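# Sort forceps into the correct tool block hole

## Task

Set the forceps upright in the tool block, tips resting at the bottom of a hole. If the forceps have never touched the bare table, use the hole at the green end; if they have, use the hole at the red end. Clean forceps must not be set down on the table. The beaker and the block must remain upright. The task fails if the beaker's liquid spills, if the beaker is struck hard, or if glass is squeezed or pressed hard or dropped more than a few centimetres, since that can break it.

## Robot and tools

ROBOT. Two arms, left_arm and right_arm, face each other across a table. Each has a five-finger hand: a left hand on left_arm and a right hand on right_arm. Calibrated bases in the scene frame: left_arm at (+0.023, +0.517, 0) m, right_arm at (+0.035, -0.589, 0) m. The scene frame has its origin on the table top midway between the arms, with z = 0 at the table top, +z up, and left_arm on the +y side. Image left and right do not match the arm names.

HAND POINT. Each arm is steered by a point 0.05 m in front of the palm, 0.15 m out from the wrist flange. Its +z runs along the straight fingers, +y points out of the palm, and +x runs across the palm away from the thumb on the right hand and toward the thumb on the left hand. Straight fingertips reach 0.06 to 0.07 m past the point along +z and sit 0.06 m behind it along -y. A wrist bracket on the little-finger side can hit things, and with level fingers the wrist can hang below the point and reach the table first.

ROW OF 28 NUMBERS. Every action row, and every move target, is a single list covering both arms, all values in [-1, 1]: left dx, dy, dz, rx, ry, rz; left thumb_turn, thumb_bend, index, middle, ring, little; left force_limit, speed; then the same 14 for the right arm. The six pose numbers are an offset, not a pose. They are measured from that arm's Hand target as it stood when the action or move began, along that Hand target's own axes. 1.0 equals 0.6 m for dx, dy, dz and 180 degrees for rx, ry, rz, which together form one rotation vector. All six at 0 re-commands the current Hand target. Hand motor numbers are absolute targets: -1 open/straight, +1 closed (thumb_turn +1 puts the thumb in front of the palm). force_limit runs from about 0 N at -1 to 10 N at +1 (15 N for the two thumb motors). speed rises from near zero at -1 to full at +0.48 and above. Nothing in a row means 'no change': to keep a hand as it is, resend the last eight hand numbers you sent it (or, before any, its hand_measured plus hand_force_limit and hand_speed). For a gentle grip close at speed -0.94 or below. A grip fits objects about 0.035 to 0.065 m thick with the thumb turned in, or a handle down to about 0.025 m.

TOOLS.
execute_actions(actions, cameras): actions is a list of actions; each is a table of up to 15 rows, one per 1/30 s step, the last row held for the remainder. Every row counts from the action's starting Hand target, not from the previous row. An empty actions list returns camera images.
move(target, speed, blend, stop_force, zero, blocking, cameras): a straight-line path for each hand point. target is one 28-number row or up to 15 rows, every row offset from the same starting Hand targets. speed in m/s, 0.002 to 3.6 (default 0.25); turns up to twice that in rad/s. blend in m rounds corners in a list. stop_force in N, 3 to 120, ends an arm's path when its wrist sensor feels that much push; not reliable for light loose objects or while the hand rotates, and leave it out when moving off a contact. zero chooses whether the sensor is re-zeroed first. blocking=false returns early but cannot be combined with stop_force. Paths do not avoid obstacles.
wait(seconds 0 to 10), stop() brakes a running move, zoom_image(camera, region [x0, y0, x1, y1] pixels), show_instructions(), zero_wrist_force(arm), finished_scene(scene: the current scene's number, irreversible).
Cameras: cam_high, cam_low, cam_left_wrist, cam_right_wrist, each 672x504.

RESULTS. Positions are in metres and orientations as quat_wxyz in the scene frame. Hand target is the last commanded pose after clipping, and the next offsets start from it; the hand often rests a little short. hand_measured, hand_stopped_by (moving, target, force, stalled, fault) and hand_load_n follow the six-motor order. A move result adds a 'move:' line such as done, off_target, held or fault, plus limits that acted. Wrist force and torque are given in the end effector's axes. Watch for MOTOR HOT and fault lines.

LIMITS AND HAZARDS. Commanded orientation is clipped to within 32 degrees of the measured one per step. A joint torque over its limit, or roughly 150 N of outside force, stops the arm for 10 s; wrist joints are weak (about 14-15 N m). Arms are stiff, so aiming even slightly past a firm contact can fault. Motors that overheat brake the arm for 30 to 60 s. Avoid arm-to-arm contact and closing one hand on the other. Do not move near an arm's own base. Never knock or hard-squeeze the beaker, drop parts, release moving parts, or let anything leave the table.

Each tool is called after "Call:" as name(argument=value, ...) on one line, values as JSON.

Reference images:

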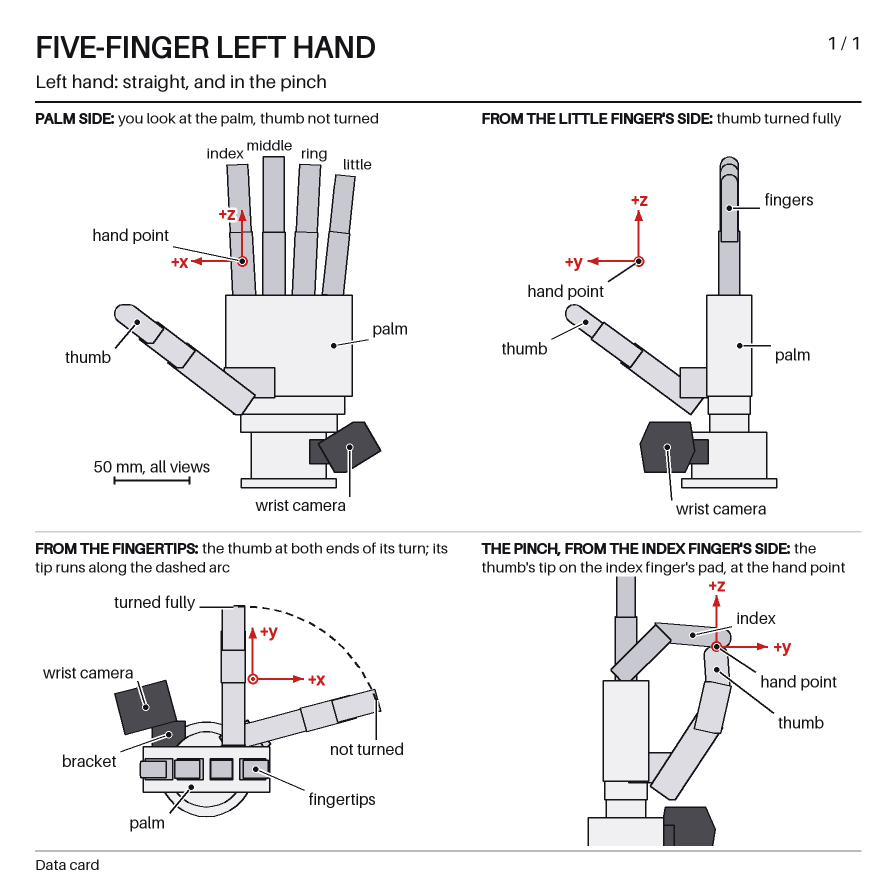

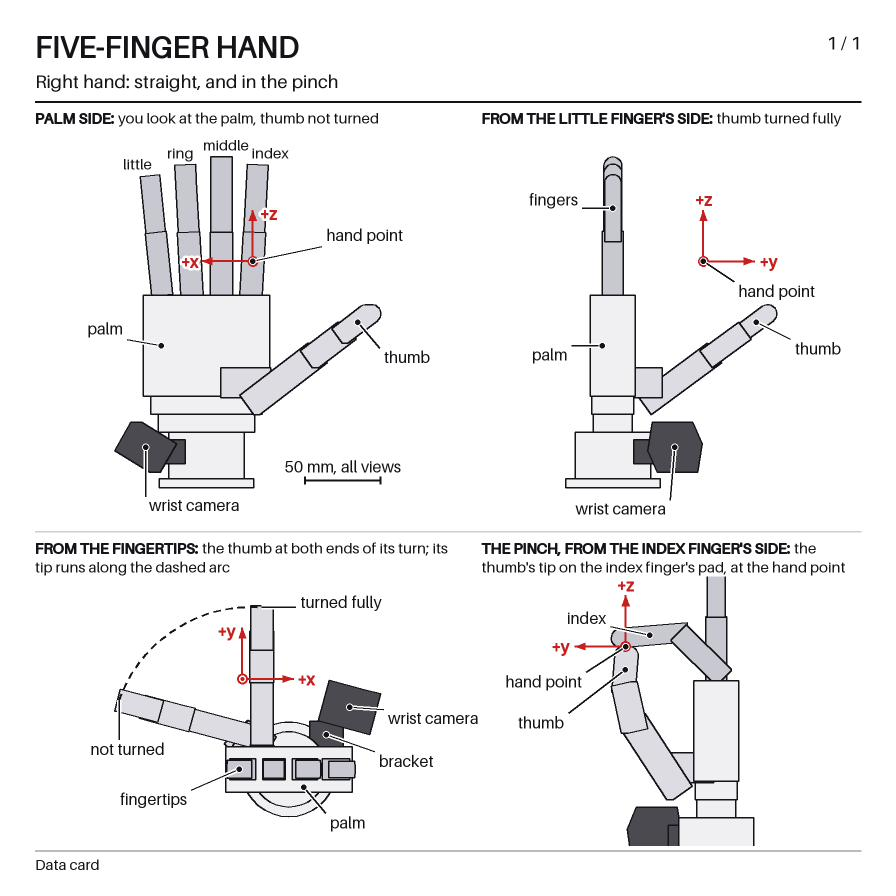

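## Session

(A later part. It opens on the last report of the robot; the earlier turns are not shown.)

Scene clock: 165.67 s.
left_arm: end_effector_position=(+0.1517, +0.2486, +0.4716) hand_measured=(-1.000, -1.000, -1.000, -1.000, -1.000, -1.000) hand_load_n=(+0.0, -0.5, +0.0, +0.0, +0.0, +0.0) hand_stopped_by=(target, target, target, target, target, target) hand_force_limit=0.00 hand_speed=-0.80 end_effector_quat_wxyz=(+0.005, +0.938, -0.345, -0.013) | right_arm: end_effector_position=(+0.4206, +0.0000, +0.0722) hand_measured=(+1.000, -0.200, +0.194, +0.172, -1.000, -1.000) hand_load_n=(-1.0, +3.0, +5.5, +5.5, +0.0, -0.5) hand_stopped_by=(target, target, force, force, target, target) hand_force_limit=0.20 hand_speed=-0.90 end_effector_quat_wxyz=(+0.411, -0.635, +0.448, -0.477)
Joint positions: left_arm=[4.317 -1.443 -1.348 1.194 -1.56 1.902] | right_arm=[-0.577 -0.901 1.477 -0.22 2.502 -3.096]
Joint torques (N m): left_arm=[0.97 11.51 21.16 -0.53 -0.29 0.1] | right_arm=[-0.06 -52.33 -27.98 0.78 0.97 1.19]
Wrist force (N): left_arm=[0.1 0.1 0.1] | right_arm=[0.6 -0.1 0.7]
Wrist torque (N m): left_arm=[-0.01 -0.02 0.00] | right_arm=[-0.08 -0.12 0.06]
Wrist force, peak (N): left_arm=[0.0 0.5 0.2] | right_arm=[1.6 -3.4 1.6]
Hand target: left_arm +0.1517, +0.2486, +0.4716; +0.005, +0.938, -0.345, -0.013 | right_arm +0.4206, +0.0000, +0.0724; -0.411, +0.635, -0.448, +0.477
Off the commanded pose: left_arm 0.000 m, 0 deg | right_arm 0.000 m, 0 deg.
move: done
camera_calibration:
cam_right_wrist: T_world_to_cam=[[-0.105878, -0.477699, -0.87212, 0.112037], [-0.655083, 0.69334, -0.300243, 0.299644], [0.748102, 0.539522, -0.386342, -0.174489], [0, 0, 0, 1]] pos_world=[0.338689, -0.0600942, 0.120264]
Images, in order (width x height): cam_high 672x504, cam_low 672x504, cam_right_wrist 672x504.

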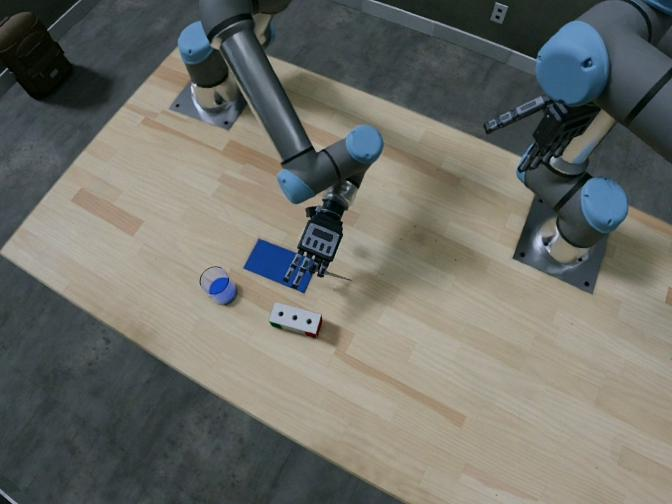

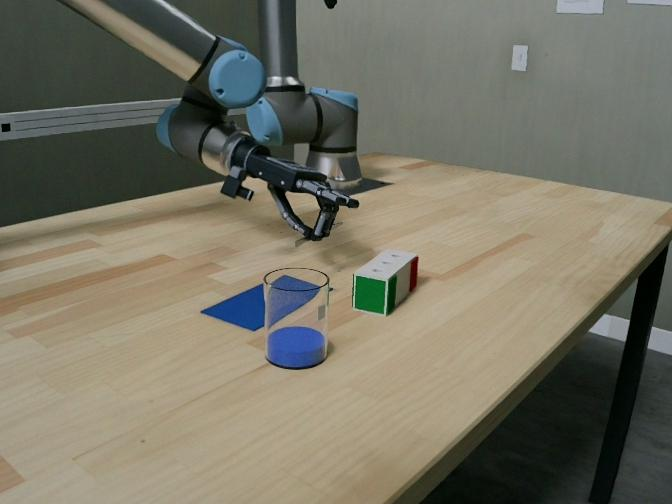

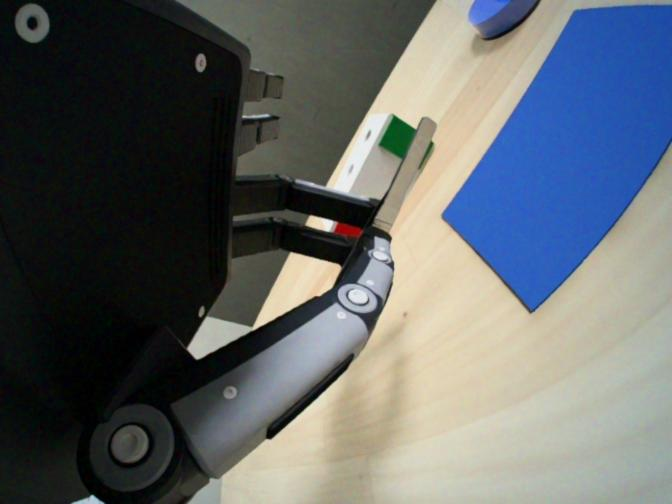

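Call:
move(target=[[0,0,0,0,0,0,-1,-1,-1,-1,-1,-1,0,-0.8,0.0583,-0.2342,-0.0513,0.1279,0.0377,-0.4942,1,-0.2,0.47,0.47,-1,-1,0.2,-0.9],[0,0,0,0,0,0,-1,-1,-1,-1,-1,-1,0,-0.8,-0.0032,-0.2232,0.1508,0.1279,0.0377,-0.4942,1,-0.2,0.47,0.47,-1,-1,0.2,-0.9],[0,0,0,0,0,0,-1,-1,-1,-1,-1,-1,0,-0.8,-0.0213,-0.1505,0.1668,0.1279,0.0377,-0.4942,1,-0.2,0.47,0.47,-1,-1,0.2,-0.9]], speed=[0.3,0.25,0.1], blend=[0.02,0.01,0], cameras=["all"])

Call:
zoom_image(camera="cam_low", region=[330, 200, 440, 320])

Call:
zoom_image(camera="cam_low", region=[360, 230, 420, 290])

Call:
zoom_image(camera="cam_high", region=[250, 250, 370, 350])

Call:
zoom_image(camera="cam_right_wrist", region=[220, 200, 470, 450])

Scene clock: 261.17 s.
left_arm: end_effector_position=(+0.1517, +0.2486, +0.4716) hand_measured=(-1.000, -1.000, -1.000, -1.000, -1.000, -1.000) hand_load_n=(+0.0, +0.5, +0.0, +0.0, +0.0, +0.0) hand_stopped_by=(target, target, target, target, target, target) hand_force_limit=0.00 hand_speed=-0.80 end_effector_quat_wxyz=(+0.005, +0.938, -0.345, -0.013) | right_arm: end_effector_position=(+0.5322, +0.0451, +0.1344) hand_measured=(+1.000, -0.200, +0.194, +0.172, -1.000, -1.000) hand_load_n=(-0.5, +3.5, +6.0, +5.5, +0.0, +0.0) hand_stopped_by=(target, target, force, force, target, target) hand_force_limit=0.20 hand_speed=-0.90 end_effector_quat_wxyz=(-0.044, +0.653, +0.194, +0.731)
Joint positions: left_arm=[4.317 -1.443 -1.348 1.194 -1.56 1.902] | right_arm=[-0.643 -0.755 1.357 -0.691 2.212 -4.995]
Joint torques (N m): left_arm=[0.11 12.72 22.51 -0.27 -0.18 0.08] | right_arm=[-11.78 -40.78 -11.69 -3.49 -1.44 -1.11]
Wrist force (N): left_arm=[0.2 0.2 0.0] | right_arm=[0.3 0.1 0.4]
Wrist torque (N m): left_arm=[0.01 -0.03 0.00] | right_arm=[-0.09 -0.05 0.20]
Wrist force, peak (N): left_arm=[-0.6 -0.2 0.5] | right_arm=[0.5 -0.3 2.0]
Hand target: left_arm +0.1517, +0.2486, +0.4716; +0.005, +0.938, -0.345, -0.013 | right_arm +0.5322, +0.0452, +0.1342; -0.044, +0.653, +0.194, +0.731
Off the commanded pose: left_arm 0.000 m, 0 deg | right_arm 0.000 m, 0 deg.
move: done
camera_calibration:
cam_left_wrist: T_world_to_cam=[[0.80233, 0.595585, -0.0393082, -0.251728], [0.544541, -0.703417, 0.456814, -0.114611], [0.244422, -0.387921, -0.888693, 0.584821], [0, 0, 0, 1]] pos_world=[0.121436, 0.29617, 0.562188]
cam_right_wrist: T_world_to_cam=[[0.30557, -0.837606, 0.452817, -0.181244], [-0.288579, -0.534664, -0.794265, 0.286861], [0.907386, 0.11203, -0.405093, -0.321267], [0, 0, 0, 1]] pos_world=[0.429678, 0.0375544, 0.179771]

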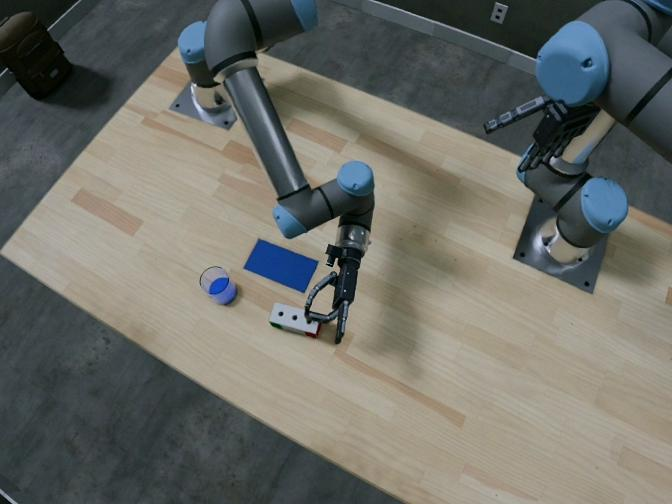

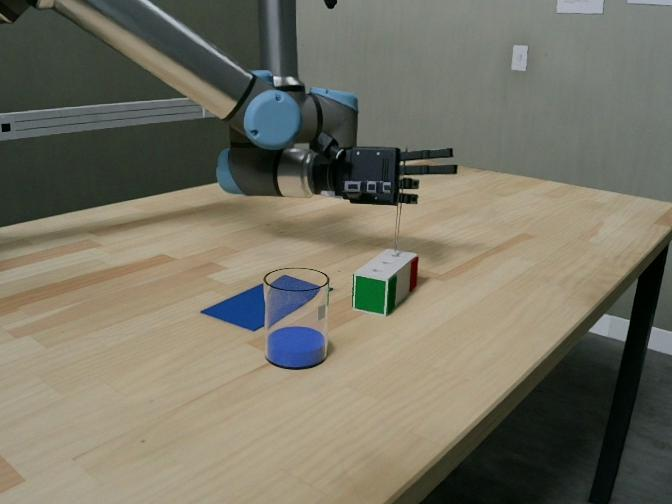

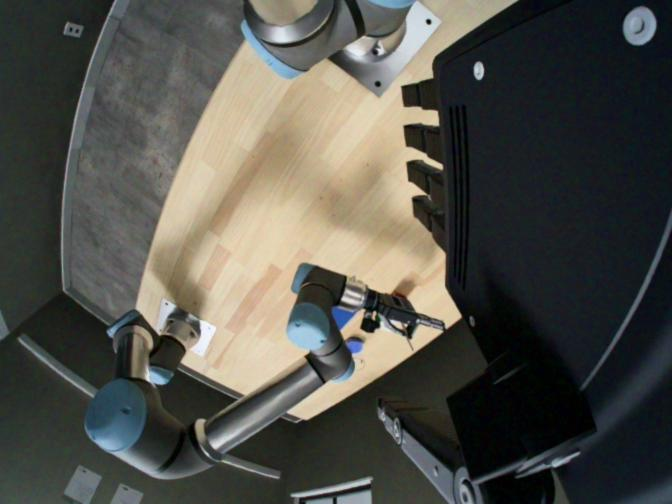

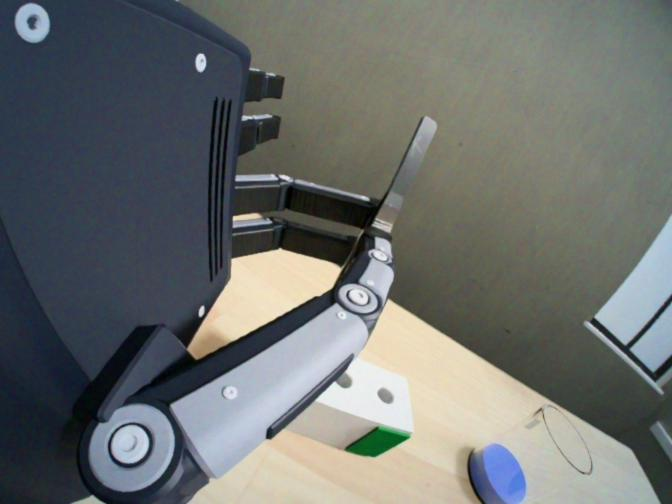

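Scaled by 4.200 from the camera's 672x504 image, which has a finer 960x720 frame.

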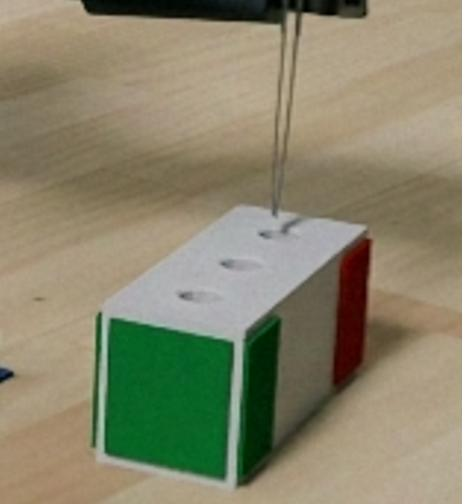

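Scaled by 8.400 from the camera's 672x504 image, which has a finer 960x720 frame.

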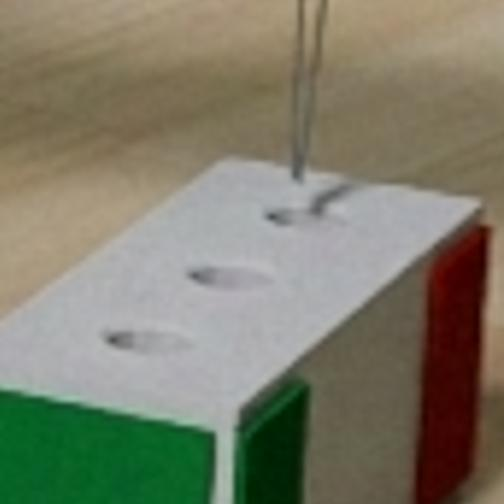

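Scaled by 4.200 from the camera's 672x504 image, which has a finer 960x720 frame.

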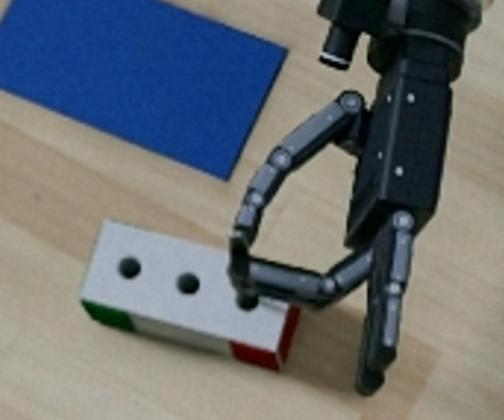

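Scaled by 2.016 from the camera's 672x504 image, which has a finer 960x720 frame.

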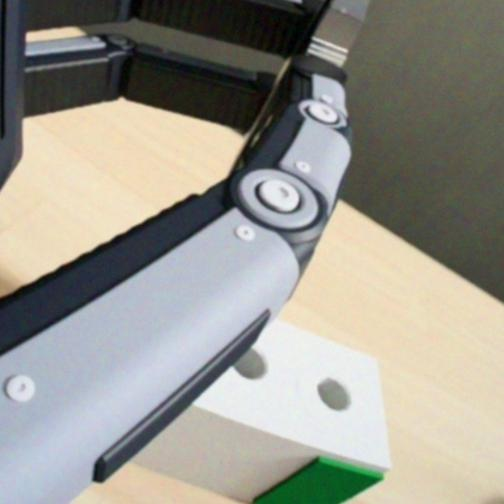

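Call:
move(target=[0,0,0,0,0,0,-1,-1,-1,-1,-1,-1,0,-0.8,-0.0073,-0.0123,-0.0012,0,0,0,1,-0.2,0.47,0.47,-1,-1,0.2,-0.9], speed=0.02, stop_force=3, cameras=["cam_low","cam_high"])

Call:
zoom_image(camera="cam_low", region=[360, 230, 420, 290])

Call:
zoom_image(camera="cam_high", region=[280, 280, 340, 340])

Scene clock: 336.37 s.
left_arm: end_effector_position=(+0.1517, +0.2486, +0.4716) hand_measured=(-1.000, -1.000, -1.000, -1.000, -1.000, -1.000) hand_load_n=(+0.0, +0.0, +0.0, +0.0, +0.0, +0.0) hand_stopped_by=(target, target, target, target, target, target) hand_force_limit=0.00 hand_speed=-0.80 end_effector_quat_wxyz=(+0.005, +0.938, -0.345, -0.013) | right_arm: end_effector_position=(+0.5299, +0.0509, +0.1283) hand_measured=(+1.000, -0.200, +0.194, +0.172, -1.000, -1.000) hand_load_n=(-0.5, +3.5, +5.5, +5.0, +0.0, +0.0) hand_stopped_by=(target, target, force, force, target, target) hand_force_limit=0.20 hand_speed=-0.90 end_effector_quat_wxyz=(-0.044, +0.653, +0.194, +0.731)
Joint positions: left_arm=[4.317 -1.443 -1.348 1.194 -1.56 1.902] | right_arm=[-0.635 -0.738 1.342 -0.694 2.219 -4.996]
Joint torques (N m): left_arm=[-0.03 12.37 22.7 -0.36 -0.18 0.11] | right_arm=[10.2 -40.46 -28.47 -3.15 0.76 -1.04]
Wrist force (N): left_arm=[-0.1 0.2 0.3] | right_arm=[0.5 0.5 0.8]
Wrist torque (N m): left_arm=[0.01 0.01 -0.01] | right_arm=[-0.09 -0.06 0.20]
Wrist force, peak (N): left_arm=[-0.1 0.1 0.9] | right_arm=[0.7 -0.1 1.3]
Hand target: left_arm +0.1517, +0.2486, +0.4716; +0.005, +0.938, -0.345, -0.013 | right_arm +0.5299, +0.0509, +0.1283; -0.044, +0.653, +0.194, +0.731
Off the commanded pose: left_arm 0.000 m, 0 deg | right_arm 0.000 m, 0 deg.
move: done
Images, in order (width x height): cam_high 672x504, cam_low 672x504.

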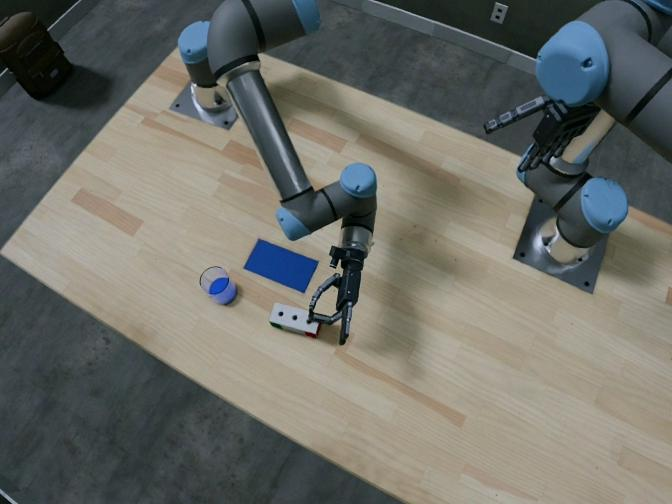

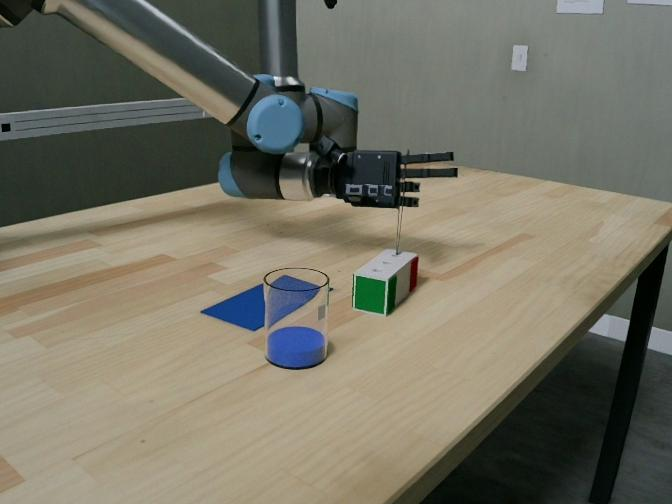

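Scaled by 8.400 from the camera's 672x504 image, which has a finer 960x720 frame.

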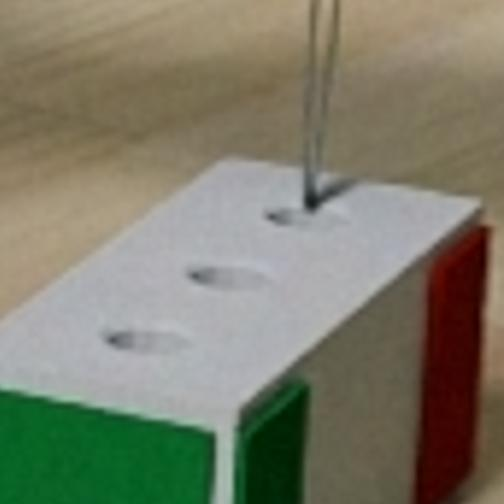

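Scaled by 8.400 from the camera's 672x504 image, which has a finer 960x720 frame.

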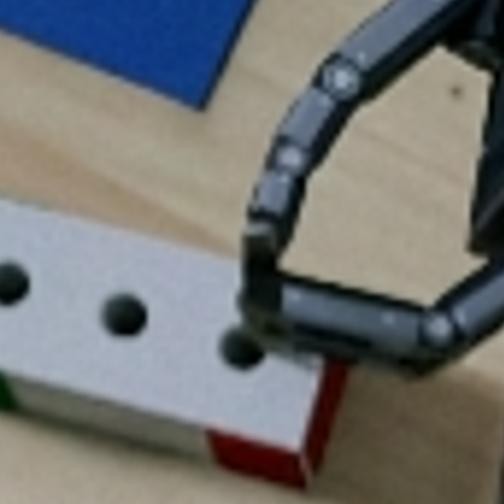

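Call:
move(target=[[0,0,0,0,0,0,-1,-1,-1,-1,-1,-1,0,-0.8,-0.0006,0.0026,-0.0004,0,0,0,1,-0.2,0.47,0.47,-1,-1,0.2,-0.9],[0,0,0,0,0,0,-1,-1,-1,-1,-1,-1,0,-0.8,-0.0168,-0.0012,-0.0016,0,0,0,1,-0.2,0.47,0.47,-1,-1,0.2,-0.9]], speed=0.012, stop_force=3, cameras=["cam_low","cam_high"])

Call:
zoom_image(camera="cam_low", region=[360, 230, 420, 290])

Scene clock: 363.53 s.
left_arm: end_effector_position=(+0.1517, +0.2486, +0.4716) hand_measured=(-1.000, -1.000, -1.000, -1.000, -1.000, -1.000) hand_load_n=(+0.0, +0.0, +0.0, +0.0, +0.5, +0.0) hand_stopped_by=(target, target, target, target, target, target) hand_force_limit=0.00 hand_speed=-0.80 end_effector_quat_wxyz=(+0.005, +0.938, -0.345, -0.013) | right_arm: end_effector_position=(+0.5302, +0.0493, +0.1182) hand_measured=(+1.000, -0.200, +0.194, +0.172, -1.000, -1.000) hand_load_n=(-0.5, +3.5, +6.0, +5.5, +0.0, +0.0) hand_stopped_by=(target, target, force, force, target, target) hand_force_limit=0.20 hand_speed=-0.90 end_effector_quat_wxyz=(-0.044, +0.653, +0.194, +0.731)
Joint positions: left_arm=[4.317 -1.443 -1.348 1.194 -1.56 1.902] | right_arm=[-0.637 -0.727 1.351 -0.714 2.218 -4.996]
Joint torques (N m): left_arm=[-0.78 13.64 22.38 -0.39 -0.24 0.04] | right_arm=[-9.81 -40.16 -11.23 -3.16 -0.8 -0.31]
Wrist force (N): left_arm=[-0.2 0.2 0.3] | right_arm=[0.2 0.4 0.8]
Wrist torque (N m): left_arm=[0.01 0.03 -0.01] | right_arm=[-0.10 -0.05 0.19]
Wrist force, peak (N): left_arm=[-0.3 0.4 0.7] | right_arm=[0.8 0.3 1.3]
Hand target: left_arm +0.1517, +0.2486, +0.4716; +0.005, +0.938, -0.345, -0.013 | right_arm +0.5302, +0.0493, +0.1182; -0.044, +0.653, +0.194, +0.731
Off the commanded pose: left_arm 0.000 m, 0 deg | right_arm 0.000 m, 0 deg.
move: done
Images, in order (width x height): cam_high 672x504, cam_low 672x504.

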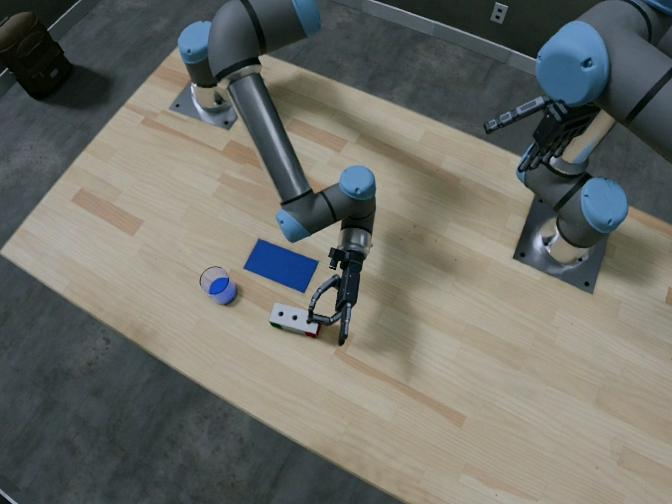

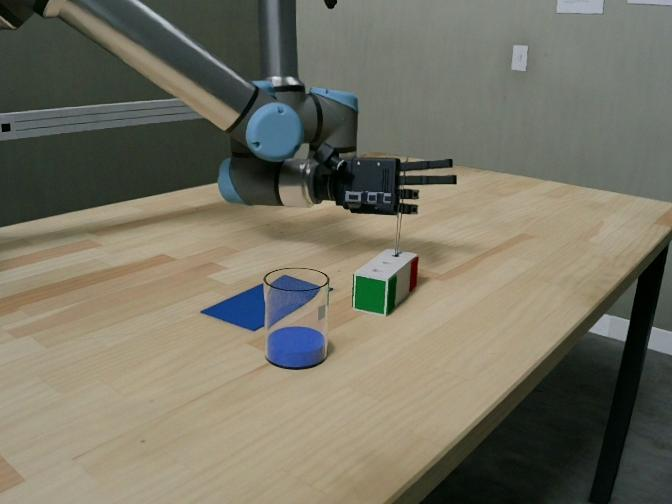

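Scaled by 8.400 from the camera's 672x504 image, which has a finer 960x720 frame.

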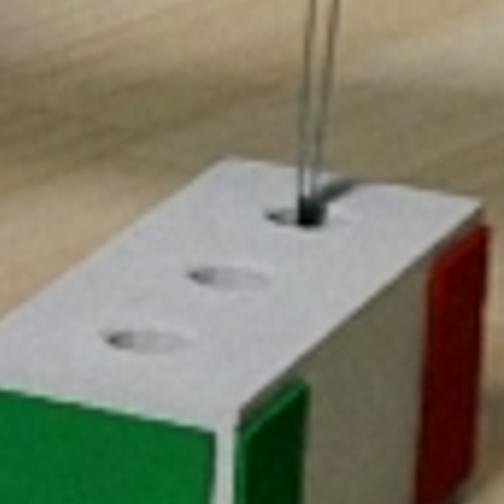

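Call:
move(target=[0,0,0,0,0,0,-1,-1,-1,-1,-1,-1,0,-0.8,-0.0680,-0.0158,-0.0050,0,0,0,1,-0.2,0.47,0.47,-1,-1,0.2,-0.9], speed=0.018, stop_force=3, cameras=["cam_low","cam_high"])

Call:
zoom_image(camera="cam_low", region=[330, 140, 450, 300])

Scene clock: 381.20 s.
left_arm: end_effector_position=(+0.1517, +0.2486, +0.4716) hand_measured=(-1.000, -1.000, -1.000, -1.000, -1.000, -1.000) hand_load_n=(+0.0, +0.0, +0.0, +0.0, +0.0, +0.0) hand_stopped_by=(target, target, target, target, target, target) hand_force_limit=0.00 hand_speed=-0.80 end_effector_quat_wxyz=(+0.005, +0.938, -0.345, -0.013) | right_arm: end_effector_position=(+0.5302, +0.0493, +0.0822) hand_measured=(+1.000, -0.202, +0.194, +0.172, -1.000, -1.000) hand_load_n=(-0.5, +5.0, +5.0, +4.0, +0.0, +0.0) hand_stopped_by=(target, target, force, force, target, target) hand_force_limit=0.20 hand_speed=-0.90 end_effector_quat_wxyz=(-0.044, +0.653, +0.194, +0.731)
Joint positions: left_arm=[4.317 -1.443 -1.348 1.194 -1.56 1.902] | right_arm=[-0.637 -0.674 1.358 -0.775 2.218 -4.996]
Joint torques (N m): left_arm=[0.55 12.82 21.38 -0.36 -0.15 0.09] | right_arm=[-6.88 -59.09 -27.43 -0.17 -0.57 1.05]
Wrist force (N): left_arm=[0.1 0.2 0.2] | right_arm=[0.2 0.2 1.1]
Wrist torque (N m): left_arm=[0.00 -0.01 0.00] | right_arm=[-0.11 -0.06 0.21]
Wrist force, peak (N): left_arm=[0.5 -0.1 0.5] | right_arm=[4.8 0.2 1.1]
Hand target: left_arm +0.1517, +0.2486, +0.4716; +0.005, +0.938, -0.345, -0.013 | right_arm +0.5302, +0.0493, +0.0822; -0.044, +0.653, +0.194, +0.731 (not the last commanded pose)
Off the commanded pose: left_arm 0.000 m, 0 deg | right_arm 0.006 m, 0 deg.
move: contact (right_arm)
Images, in order (width x height): cam_high 672x504, cam_low 672x504.

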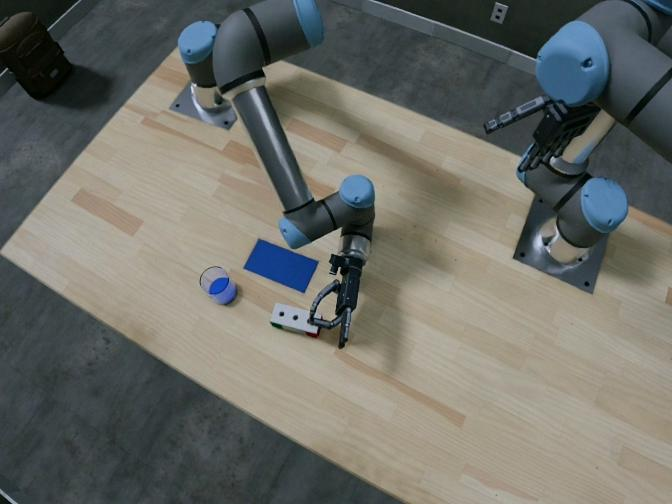

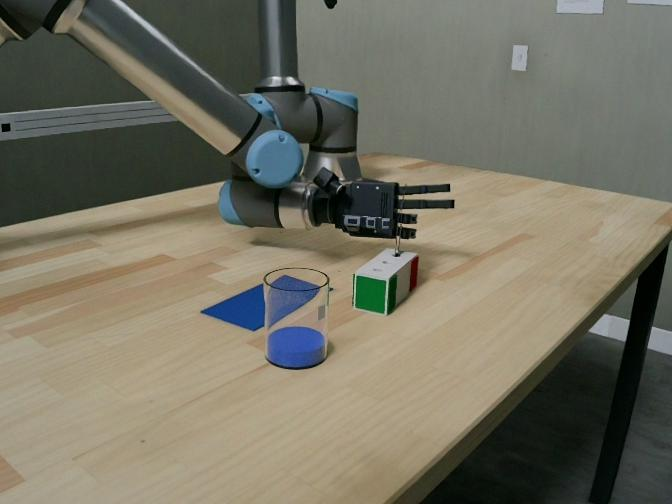

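Scaled by 3.150 from the camera's 672x504 image, which has a finer 960x720 frame.

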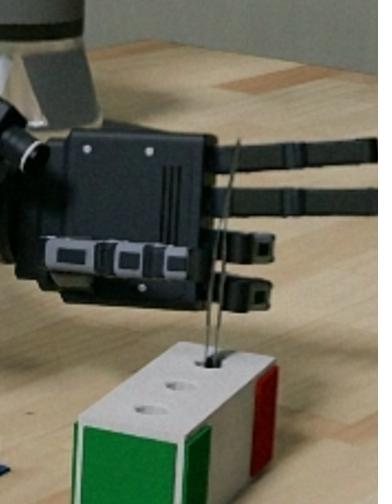

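Call:
move(target=[0,0,0,0,0,0,-1,-1,-1,-1,-1,-1,0,-0.8,0,0,0,0,0,0,1,-0.2,0.0,0.0,-1,-1,0.2,-0.85], speed=0.05)

Call:
move(target=[0,0,0,0,0,0,-1,-1,-1,-1,-1,-1,0,-0.8,0,0,0,0,0,0,1,-0.2,-1,-1,-1,-1,0.2,-0.3], speed=0.05, cameras=["cam_low","cam_right_wrist"])

Call:
zoom_image(camera="cam_low", region=[330, 140, 450, 300])

Scene clock: 400.53 s.
left_arm: end_effector_position=(+0.1517, +0.2486, +0.4716) hand_measured=(-1.000, -1.000, -1.000, -1.000, -1.000, -1.000) hand_load_n=(+0.0, +0.0, +0.0, +0.0, +0.0, +0.0) hand_stopped_by=(target, target, target, target, target, target) hand_force_limit=0.00 hand_speed=-0.80 end_effector_quat_wxyz=(+0.005, +0.938, -0.345, -0.013) | right_arm: end_effector_position=(+0.5302, +0.0493, +0.0822) hand_measured=(+1.000, -0.200, +0.000, +0.000, -1.000, -1.000) hand_load_n=(+0.0, +0.5, +0.0, +0.0, +0.0, +0.0) hand_stopped_by=(target, target, target, target, target, target) hand_force_limit=0.20 hand_speed=-0.85 end_effector_quat_wxyz=(-0.044, +0.653, +0.194, +0.731)
Joint positions: left_arm=[4.317 -1.443 -1.348 1.194 -1.56 1.902] | right_arm=[-0.637 -0.674 1.358 -0.775 2.218 -4.996]
Joint torques (N m): left_arm=[-0.29 13.05 22.45 -0.38 -0.15 0.06] | right_arm=[-6.5 -58.78 -26.47 -0.23 0.57 1.19]
Wrist force (N): left_arm=[0.0 0.1 0.2] | right_arm=[0.4 0.0 0.5]
Wrist torque (N m): left_arm=[-0.01 0.00 0.00] | right_arm=[-0.14 -0.07 0.20]
Wrist force, peak (N): left_arm=[0.3 0.2 0.8] | right_arm=[0.4 0.2 1.3]
Hand target: left_arm +0.1517, +0.2486, +0.4716; +0.005, +0.938, -0.345, -0.013 | right_arm +0.5302, +0.0493, +0.0822; -0.044, +0.653, +0.194, +0.731
Off the commanded pose: left_arm 0.000 m, 0 deg | right_arm 0.000 m, 0 deg.
move: done

Scene clock: 401.33 s.
left_arm: end_effector_position=(+0.1517, +0.2486, +0.4716) hand_measured=(-1.000, -1.000, -1.000, -1.000, -1.000, -1.000) hand_load_n=(+0.0, +0.0, +0.0, +0.0, +0.0, +0.0) hand_stopped_by=(target, target, target, target, target, target) hand_force_limit=0.00 hand_speed=-0.80 end_effector_quat_wxyz=(+0.005, +0.938, -0.345, -0.013) | right_arm: end_effector_position=(+0.5302, +0.0493, +0.0822) hand_measured=(+1.000, -0.200, -1.000, -1.000, -1.000, -1.000) hand_load_n=(+0.0, +0.0, +0.0, +0.0, +0.0, +0.0) hand_stopped_by=(target, target, target, target, target, target) hand_force_limit=0.20 hand_speed=-0.30 end_effector_quat_wxyz=(-0.044, +0.653, +0.194, +0.731)
Joint positions: left_arm=[4.317 -1.443 -1.348 1.194 -1.56 1.902] | right_arm=[-0.637 -0.674 1.358 -0.775 2.218 -4.996]
Joint torques (N m): left_arm=[1.46 12.97 23.54 -0.41 -0.41 0.31] | right_arm=[-6.4 -57.97 -24.03 -0.17 0.71 1.2]
Wrist force (N): left_arm=[-0.1 0.1 0.3] | right_arm=[0.4 0.0 0.6]
Wrist torque (N m): left_arm=[-0.01 0.01 -0.01] | right_arm=[-0.14 -0.04 0.18]
Wrist force, peak (N): left_arm=[0.0 -0.1 0.7] | right_arm=[0.7 0.2 0.9]
Hand target: left_arm +0.1517, +0.2486, +0.4716; +0.005, +0.938, -0.345, -0.013 | right_arm +0.5302, +0.0493, +0.0822; -0.044, +0.653, +0.194, +0.731
Off the commanded pose: left_arm 0.000 m, 0 deg | right_arm 0.000 m, 0 deg.
move: done
camera_calibration:
cam_right_wrist: T_world_to_cam=[[0.305688, -0.83759, 0.452766, -0.153478], [-0.288603, -0.534669, -0.794253, 0.246998], [0.907339, 0.112124, -0.405173, -0.341083], [0, 0, 0, 1]] pos_world=[0.427678, 0.0417544, 0.127471]
Images, in order (width x height): cam_low 672x504, cam_right_wrist 672x504.

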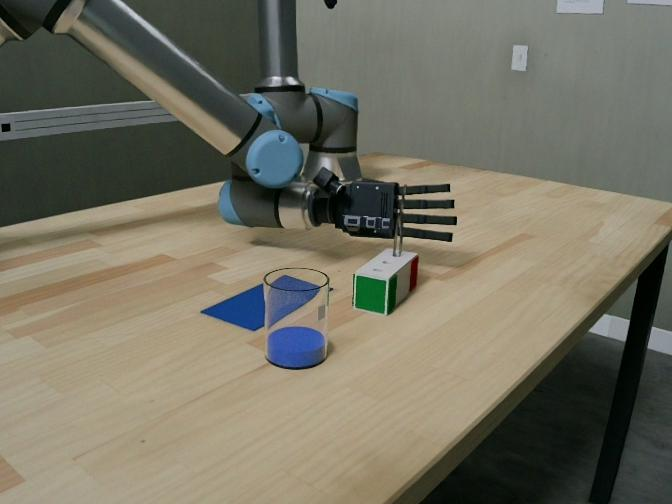

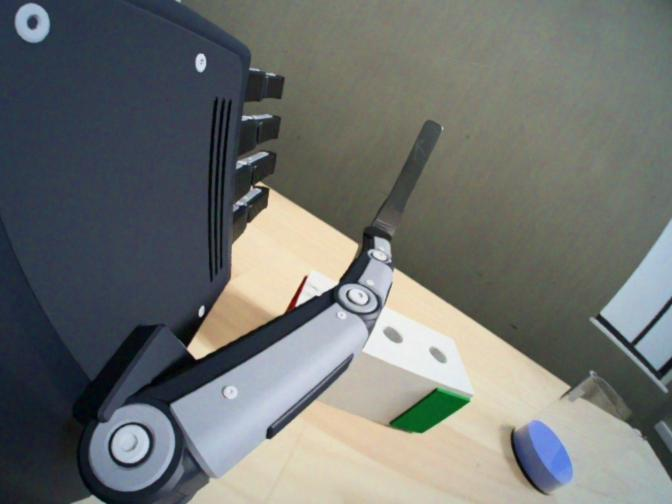

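Scaled by 3.150 from the camera's 672x504 image, which has a finer 960x720 frame.

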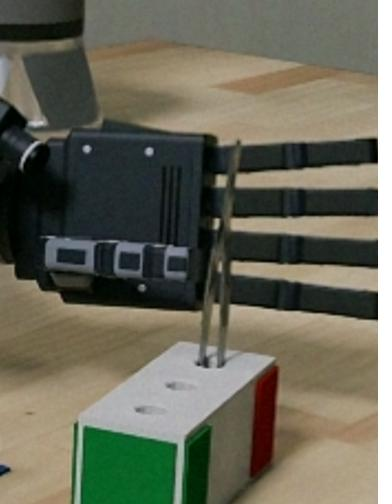

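Call:
move(target=[[0,0,0,0,0,0,-1,-1,-1,-1,-1,-1,0,-0.8,0,0,-0.05,0,0,0,1,-0.2,-1,-1,-1,-1,0.2,-0.3],[0,0,0,0,0,0,-1,-1,-1,-1,-1,-1,0,-0.8,0.0463,0.0107,-0.1967,0,0,0,1,-0.2,-1,-1,-1,-1,0.2,-0.3]], speed=[0.05,0.2], blend=[0.01,0], cameras=["all"])

Call:
zoom_image(camera="cam_low", region=[330, 140, 450, 330])

Call:
zoom_image(camera="cam_high", region=[250, 250, 370, 350])

Scene clock: 418.07 s.
left_arm: end_effector_position=(+0.1517, +0.2486, +0.4716) hand_measured=(-1.000, -1.000, -1.000, -1.000, -1.000, -1.000) hand_load_n=(+0.0, -0.5, +0.0, +0.0, +0.0, +0.0) hand_stopped_by=(target, target, target, target, target, target) hand_force_limit=0.00 hand_speed=-0.80 end_effector_quat_wxyz=(+0.005, +0.938, -0.345, -0.013) | right_arm: end_effector_position=(+0.4178, +0.0084, +0.1021) hand_measured=(+1.000, -0.200, -1.000, -1.000, -1.000, -1.000) hand_load_n=(+0.0, +0.0, +0.0, +0.0, +0.0, +0.0) hand_stopped_by=(target, target, target, target, target, target) hand_force_limit=0.20 hand_speed=-0.30 end_effector_quat_wxyz=(-0.044, +0.653, +0.194, +0.731)
Joint positions: left_arm=[4.317 -1.443 -1.348 1.194 -1.56 1.902] | right_arm=[-0.508 -0.836 1.624 -0.889 2.346 -5.012]
Joint torques (N m): left_arm=[1.2 12.76 22.46 -0.49 -0.14 0.16] | right_arm=[11.14 -51.95 -7.76 -2.94 1.12 -1.53]
Wrist force (N): left_arm=[-0.2 0.1 0.4] | right_arm=[0.4 -0.1 1.0]
Wrist torque (N m): left_arm=[-0.02 0.04 -0.02] | right_arm=[-0.15 -0.07 0.17]
Wrist force, peak (N): left_arm=[-0.4 0.5 0.6] | right_arm=[0.2 -0.2 1.6]
Hand target: left_arm +0.1517, +0.2486, +0.4716; +0.005, +0.938, -0.345, -0.013 | right_arm +0.4176, +0.0084, +0.1021; -0.044, +0.653, +0.194, +0.731
Off the commanded pose: left_arm 0.000 m, 0 deg | right_arm 0.000 m, 0 deg.
move: done
camera_calibration:
cam_left_wrist: T_world_to_cam=[[0.80233, 0.595585, -0.0393082, -0.251728], [0.544541, -0.703417, 0.456814, -0.114611], [0.244422, -0.387921, -0.888693, 0.584821], [0, 0, 0, 1]] pos_world=[0.121436, 0.29617, 0.562188]
cam_right_wrist: T_world_to_cam=[[0.305639, -0.837597, 0.452787, -0.162373], [-0.288676, -0.534677, -0.794221, 0.208516], [0.907332, 0.112036, -0.405212, -0.226441], [0, 0, 0, 1]] pos_world=[0.315278, 0.000854416, 0.147371]

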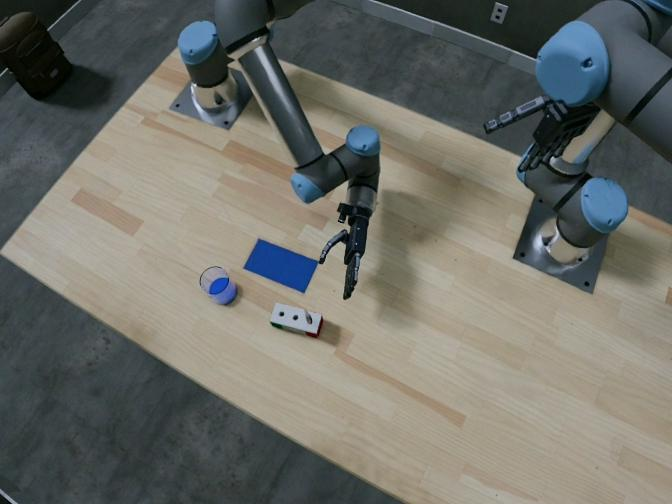

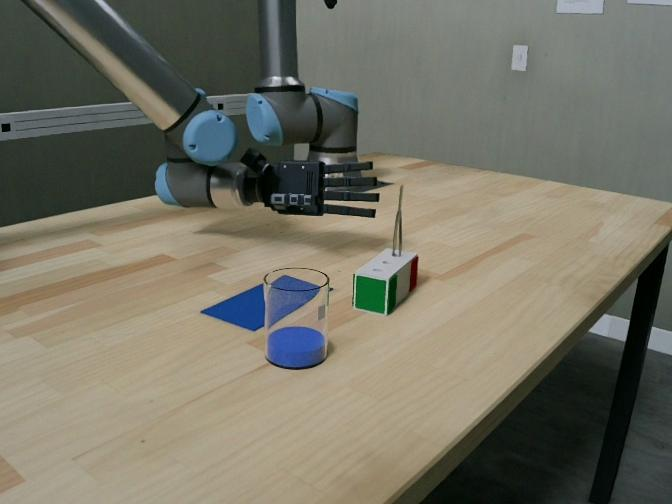

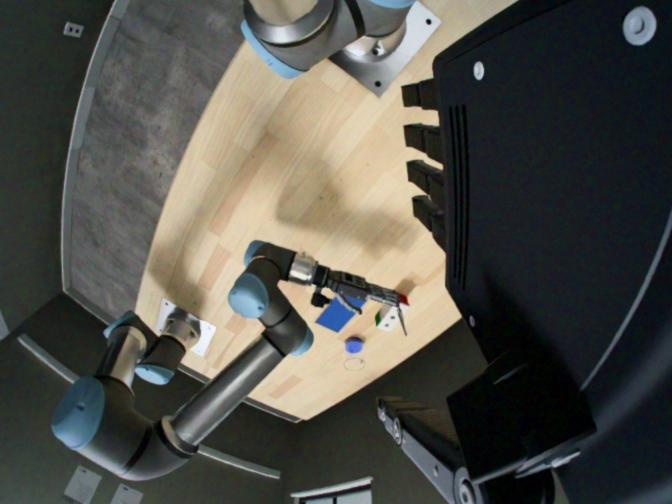

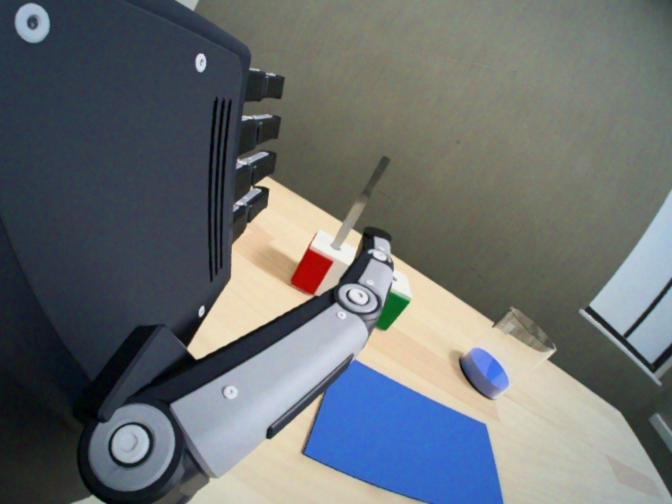

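Scaled by 2.653 from the camera's 672x504 image, which has a finer 960x720 frame.

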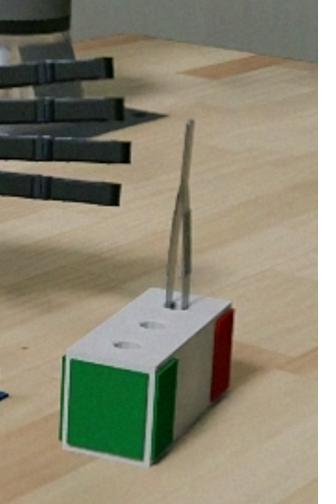

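Scaled by 4.200 from the camera's 672x504 image, which has a finer 960x720 frame.

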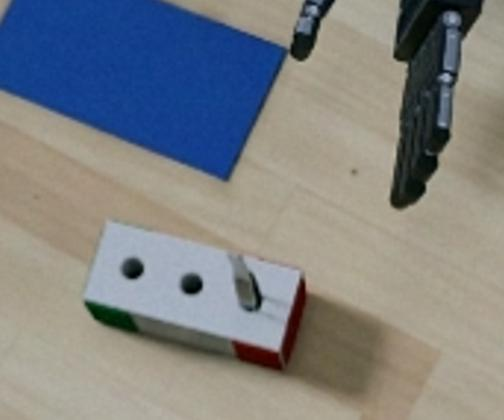

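Call:
finished_scene(scene=2)

The scene is finished: the task was done.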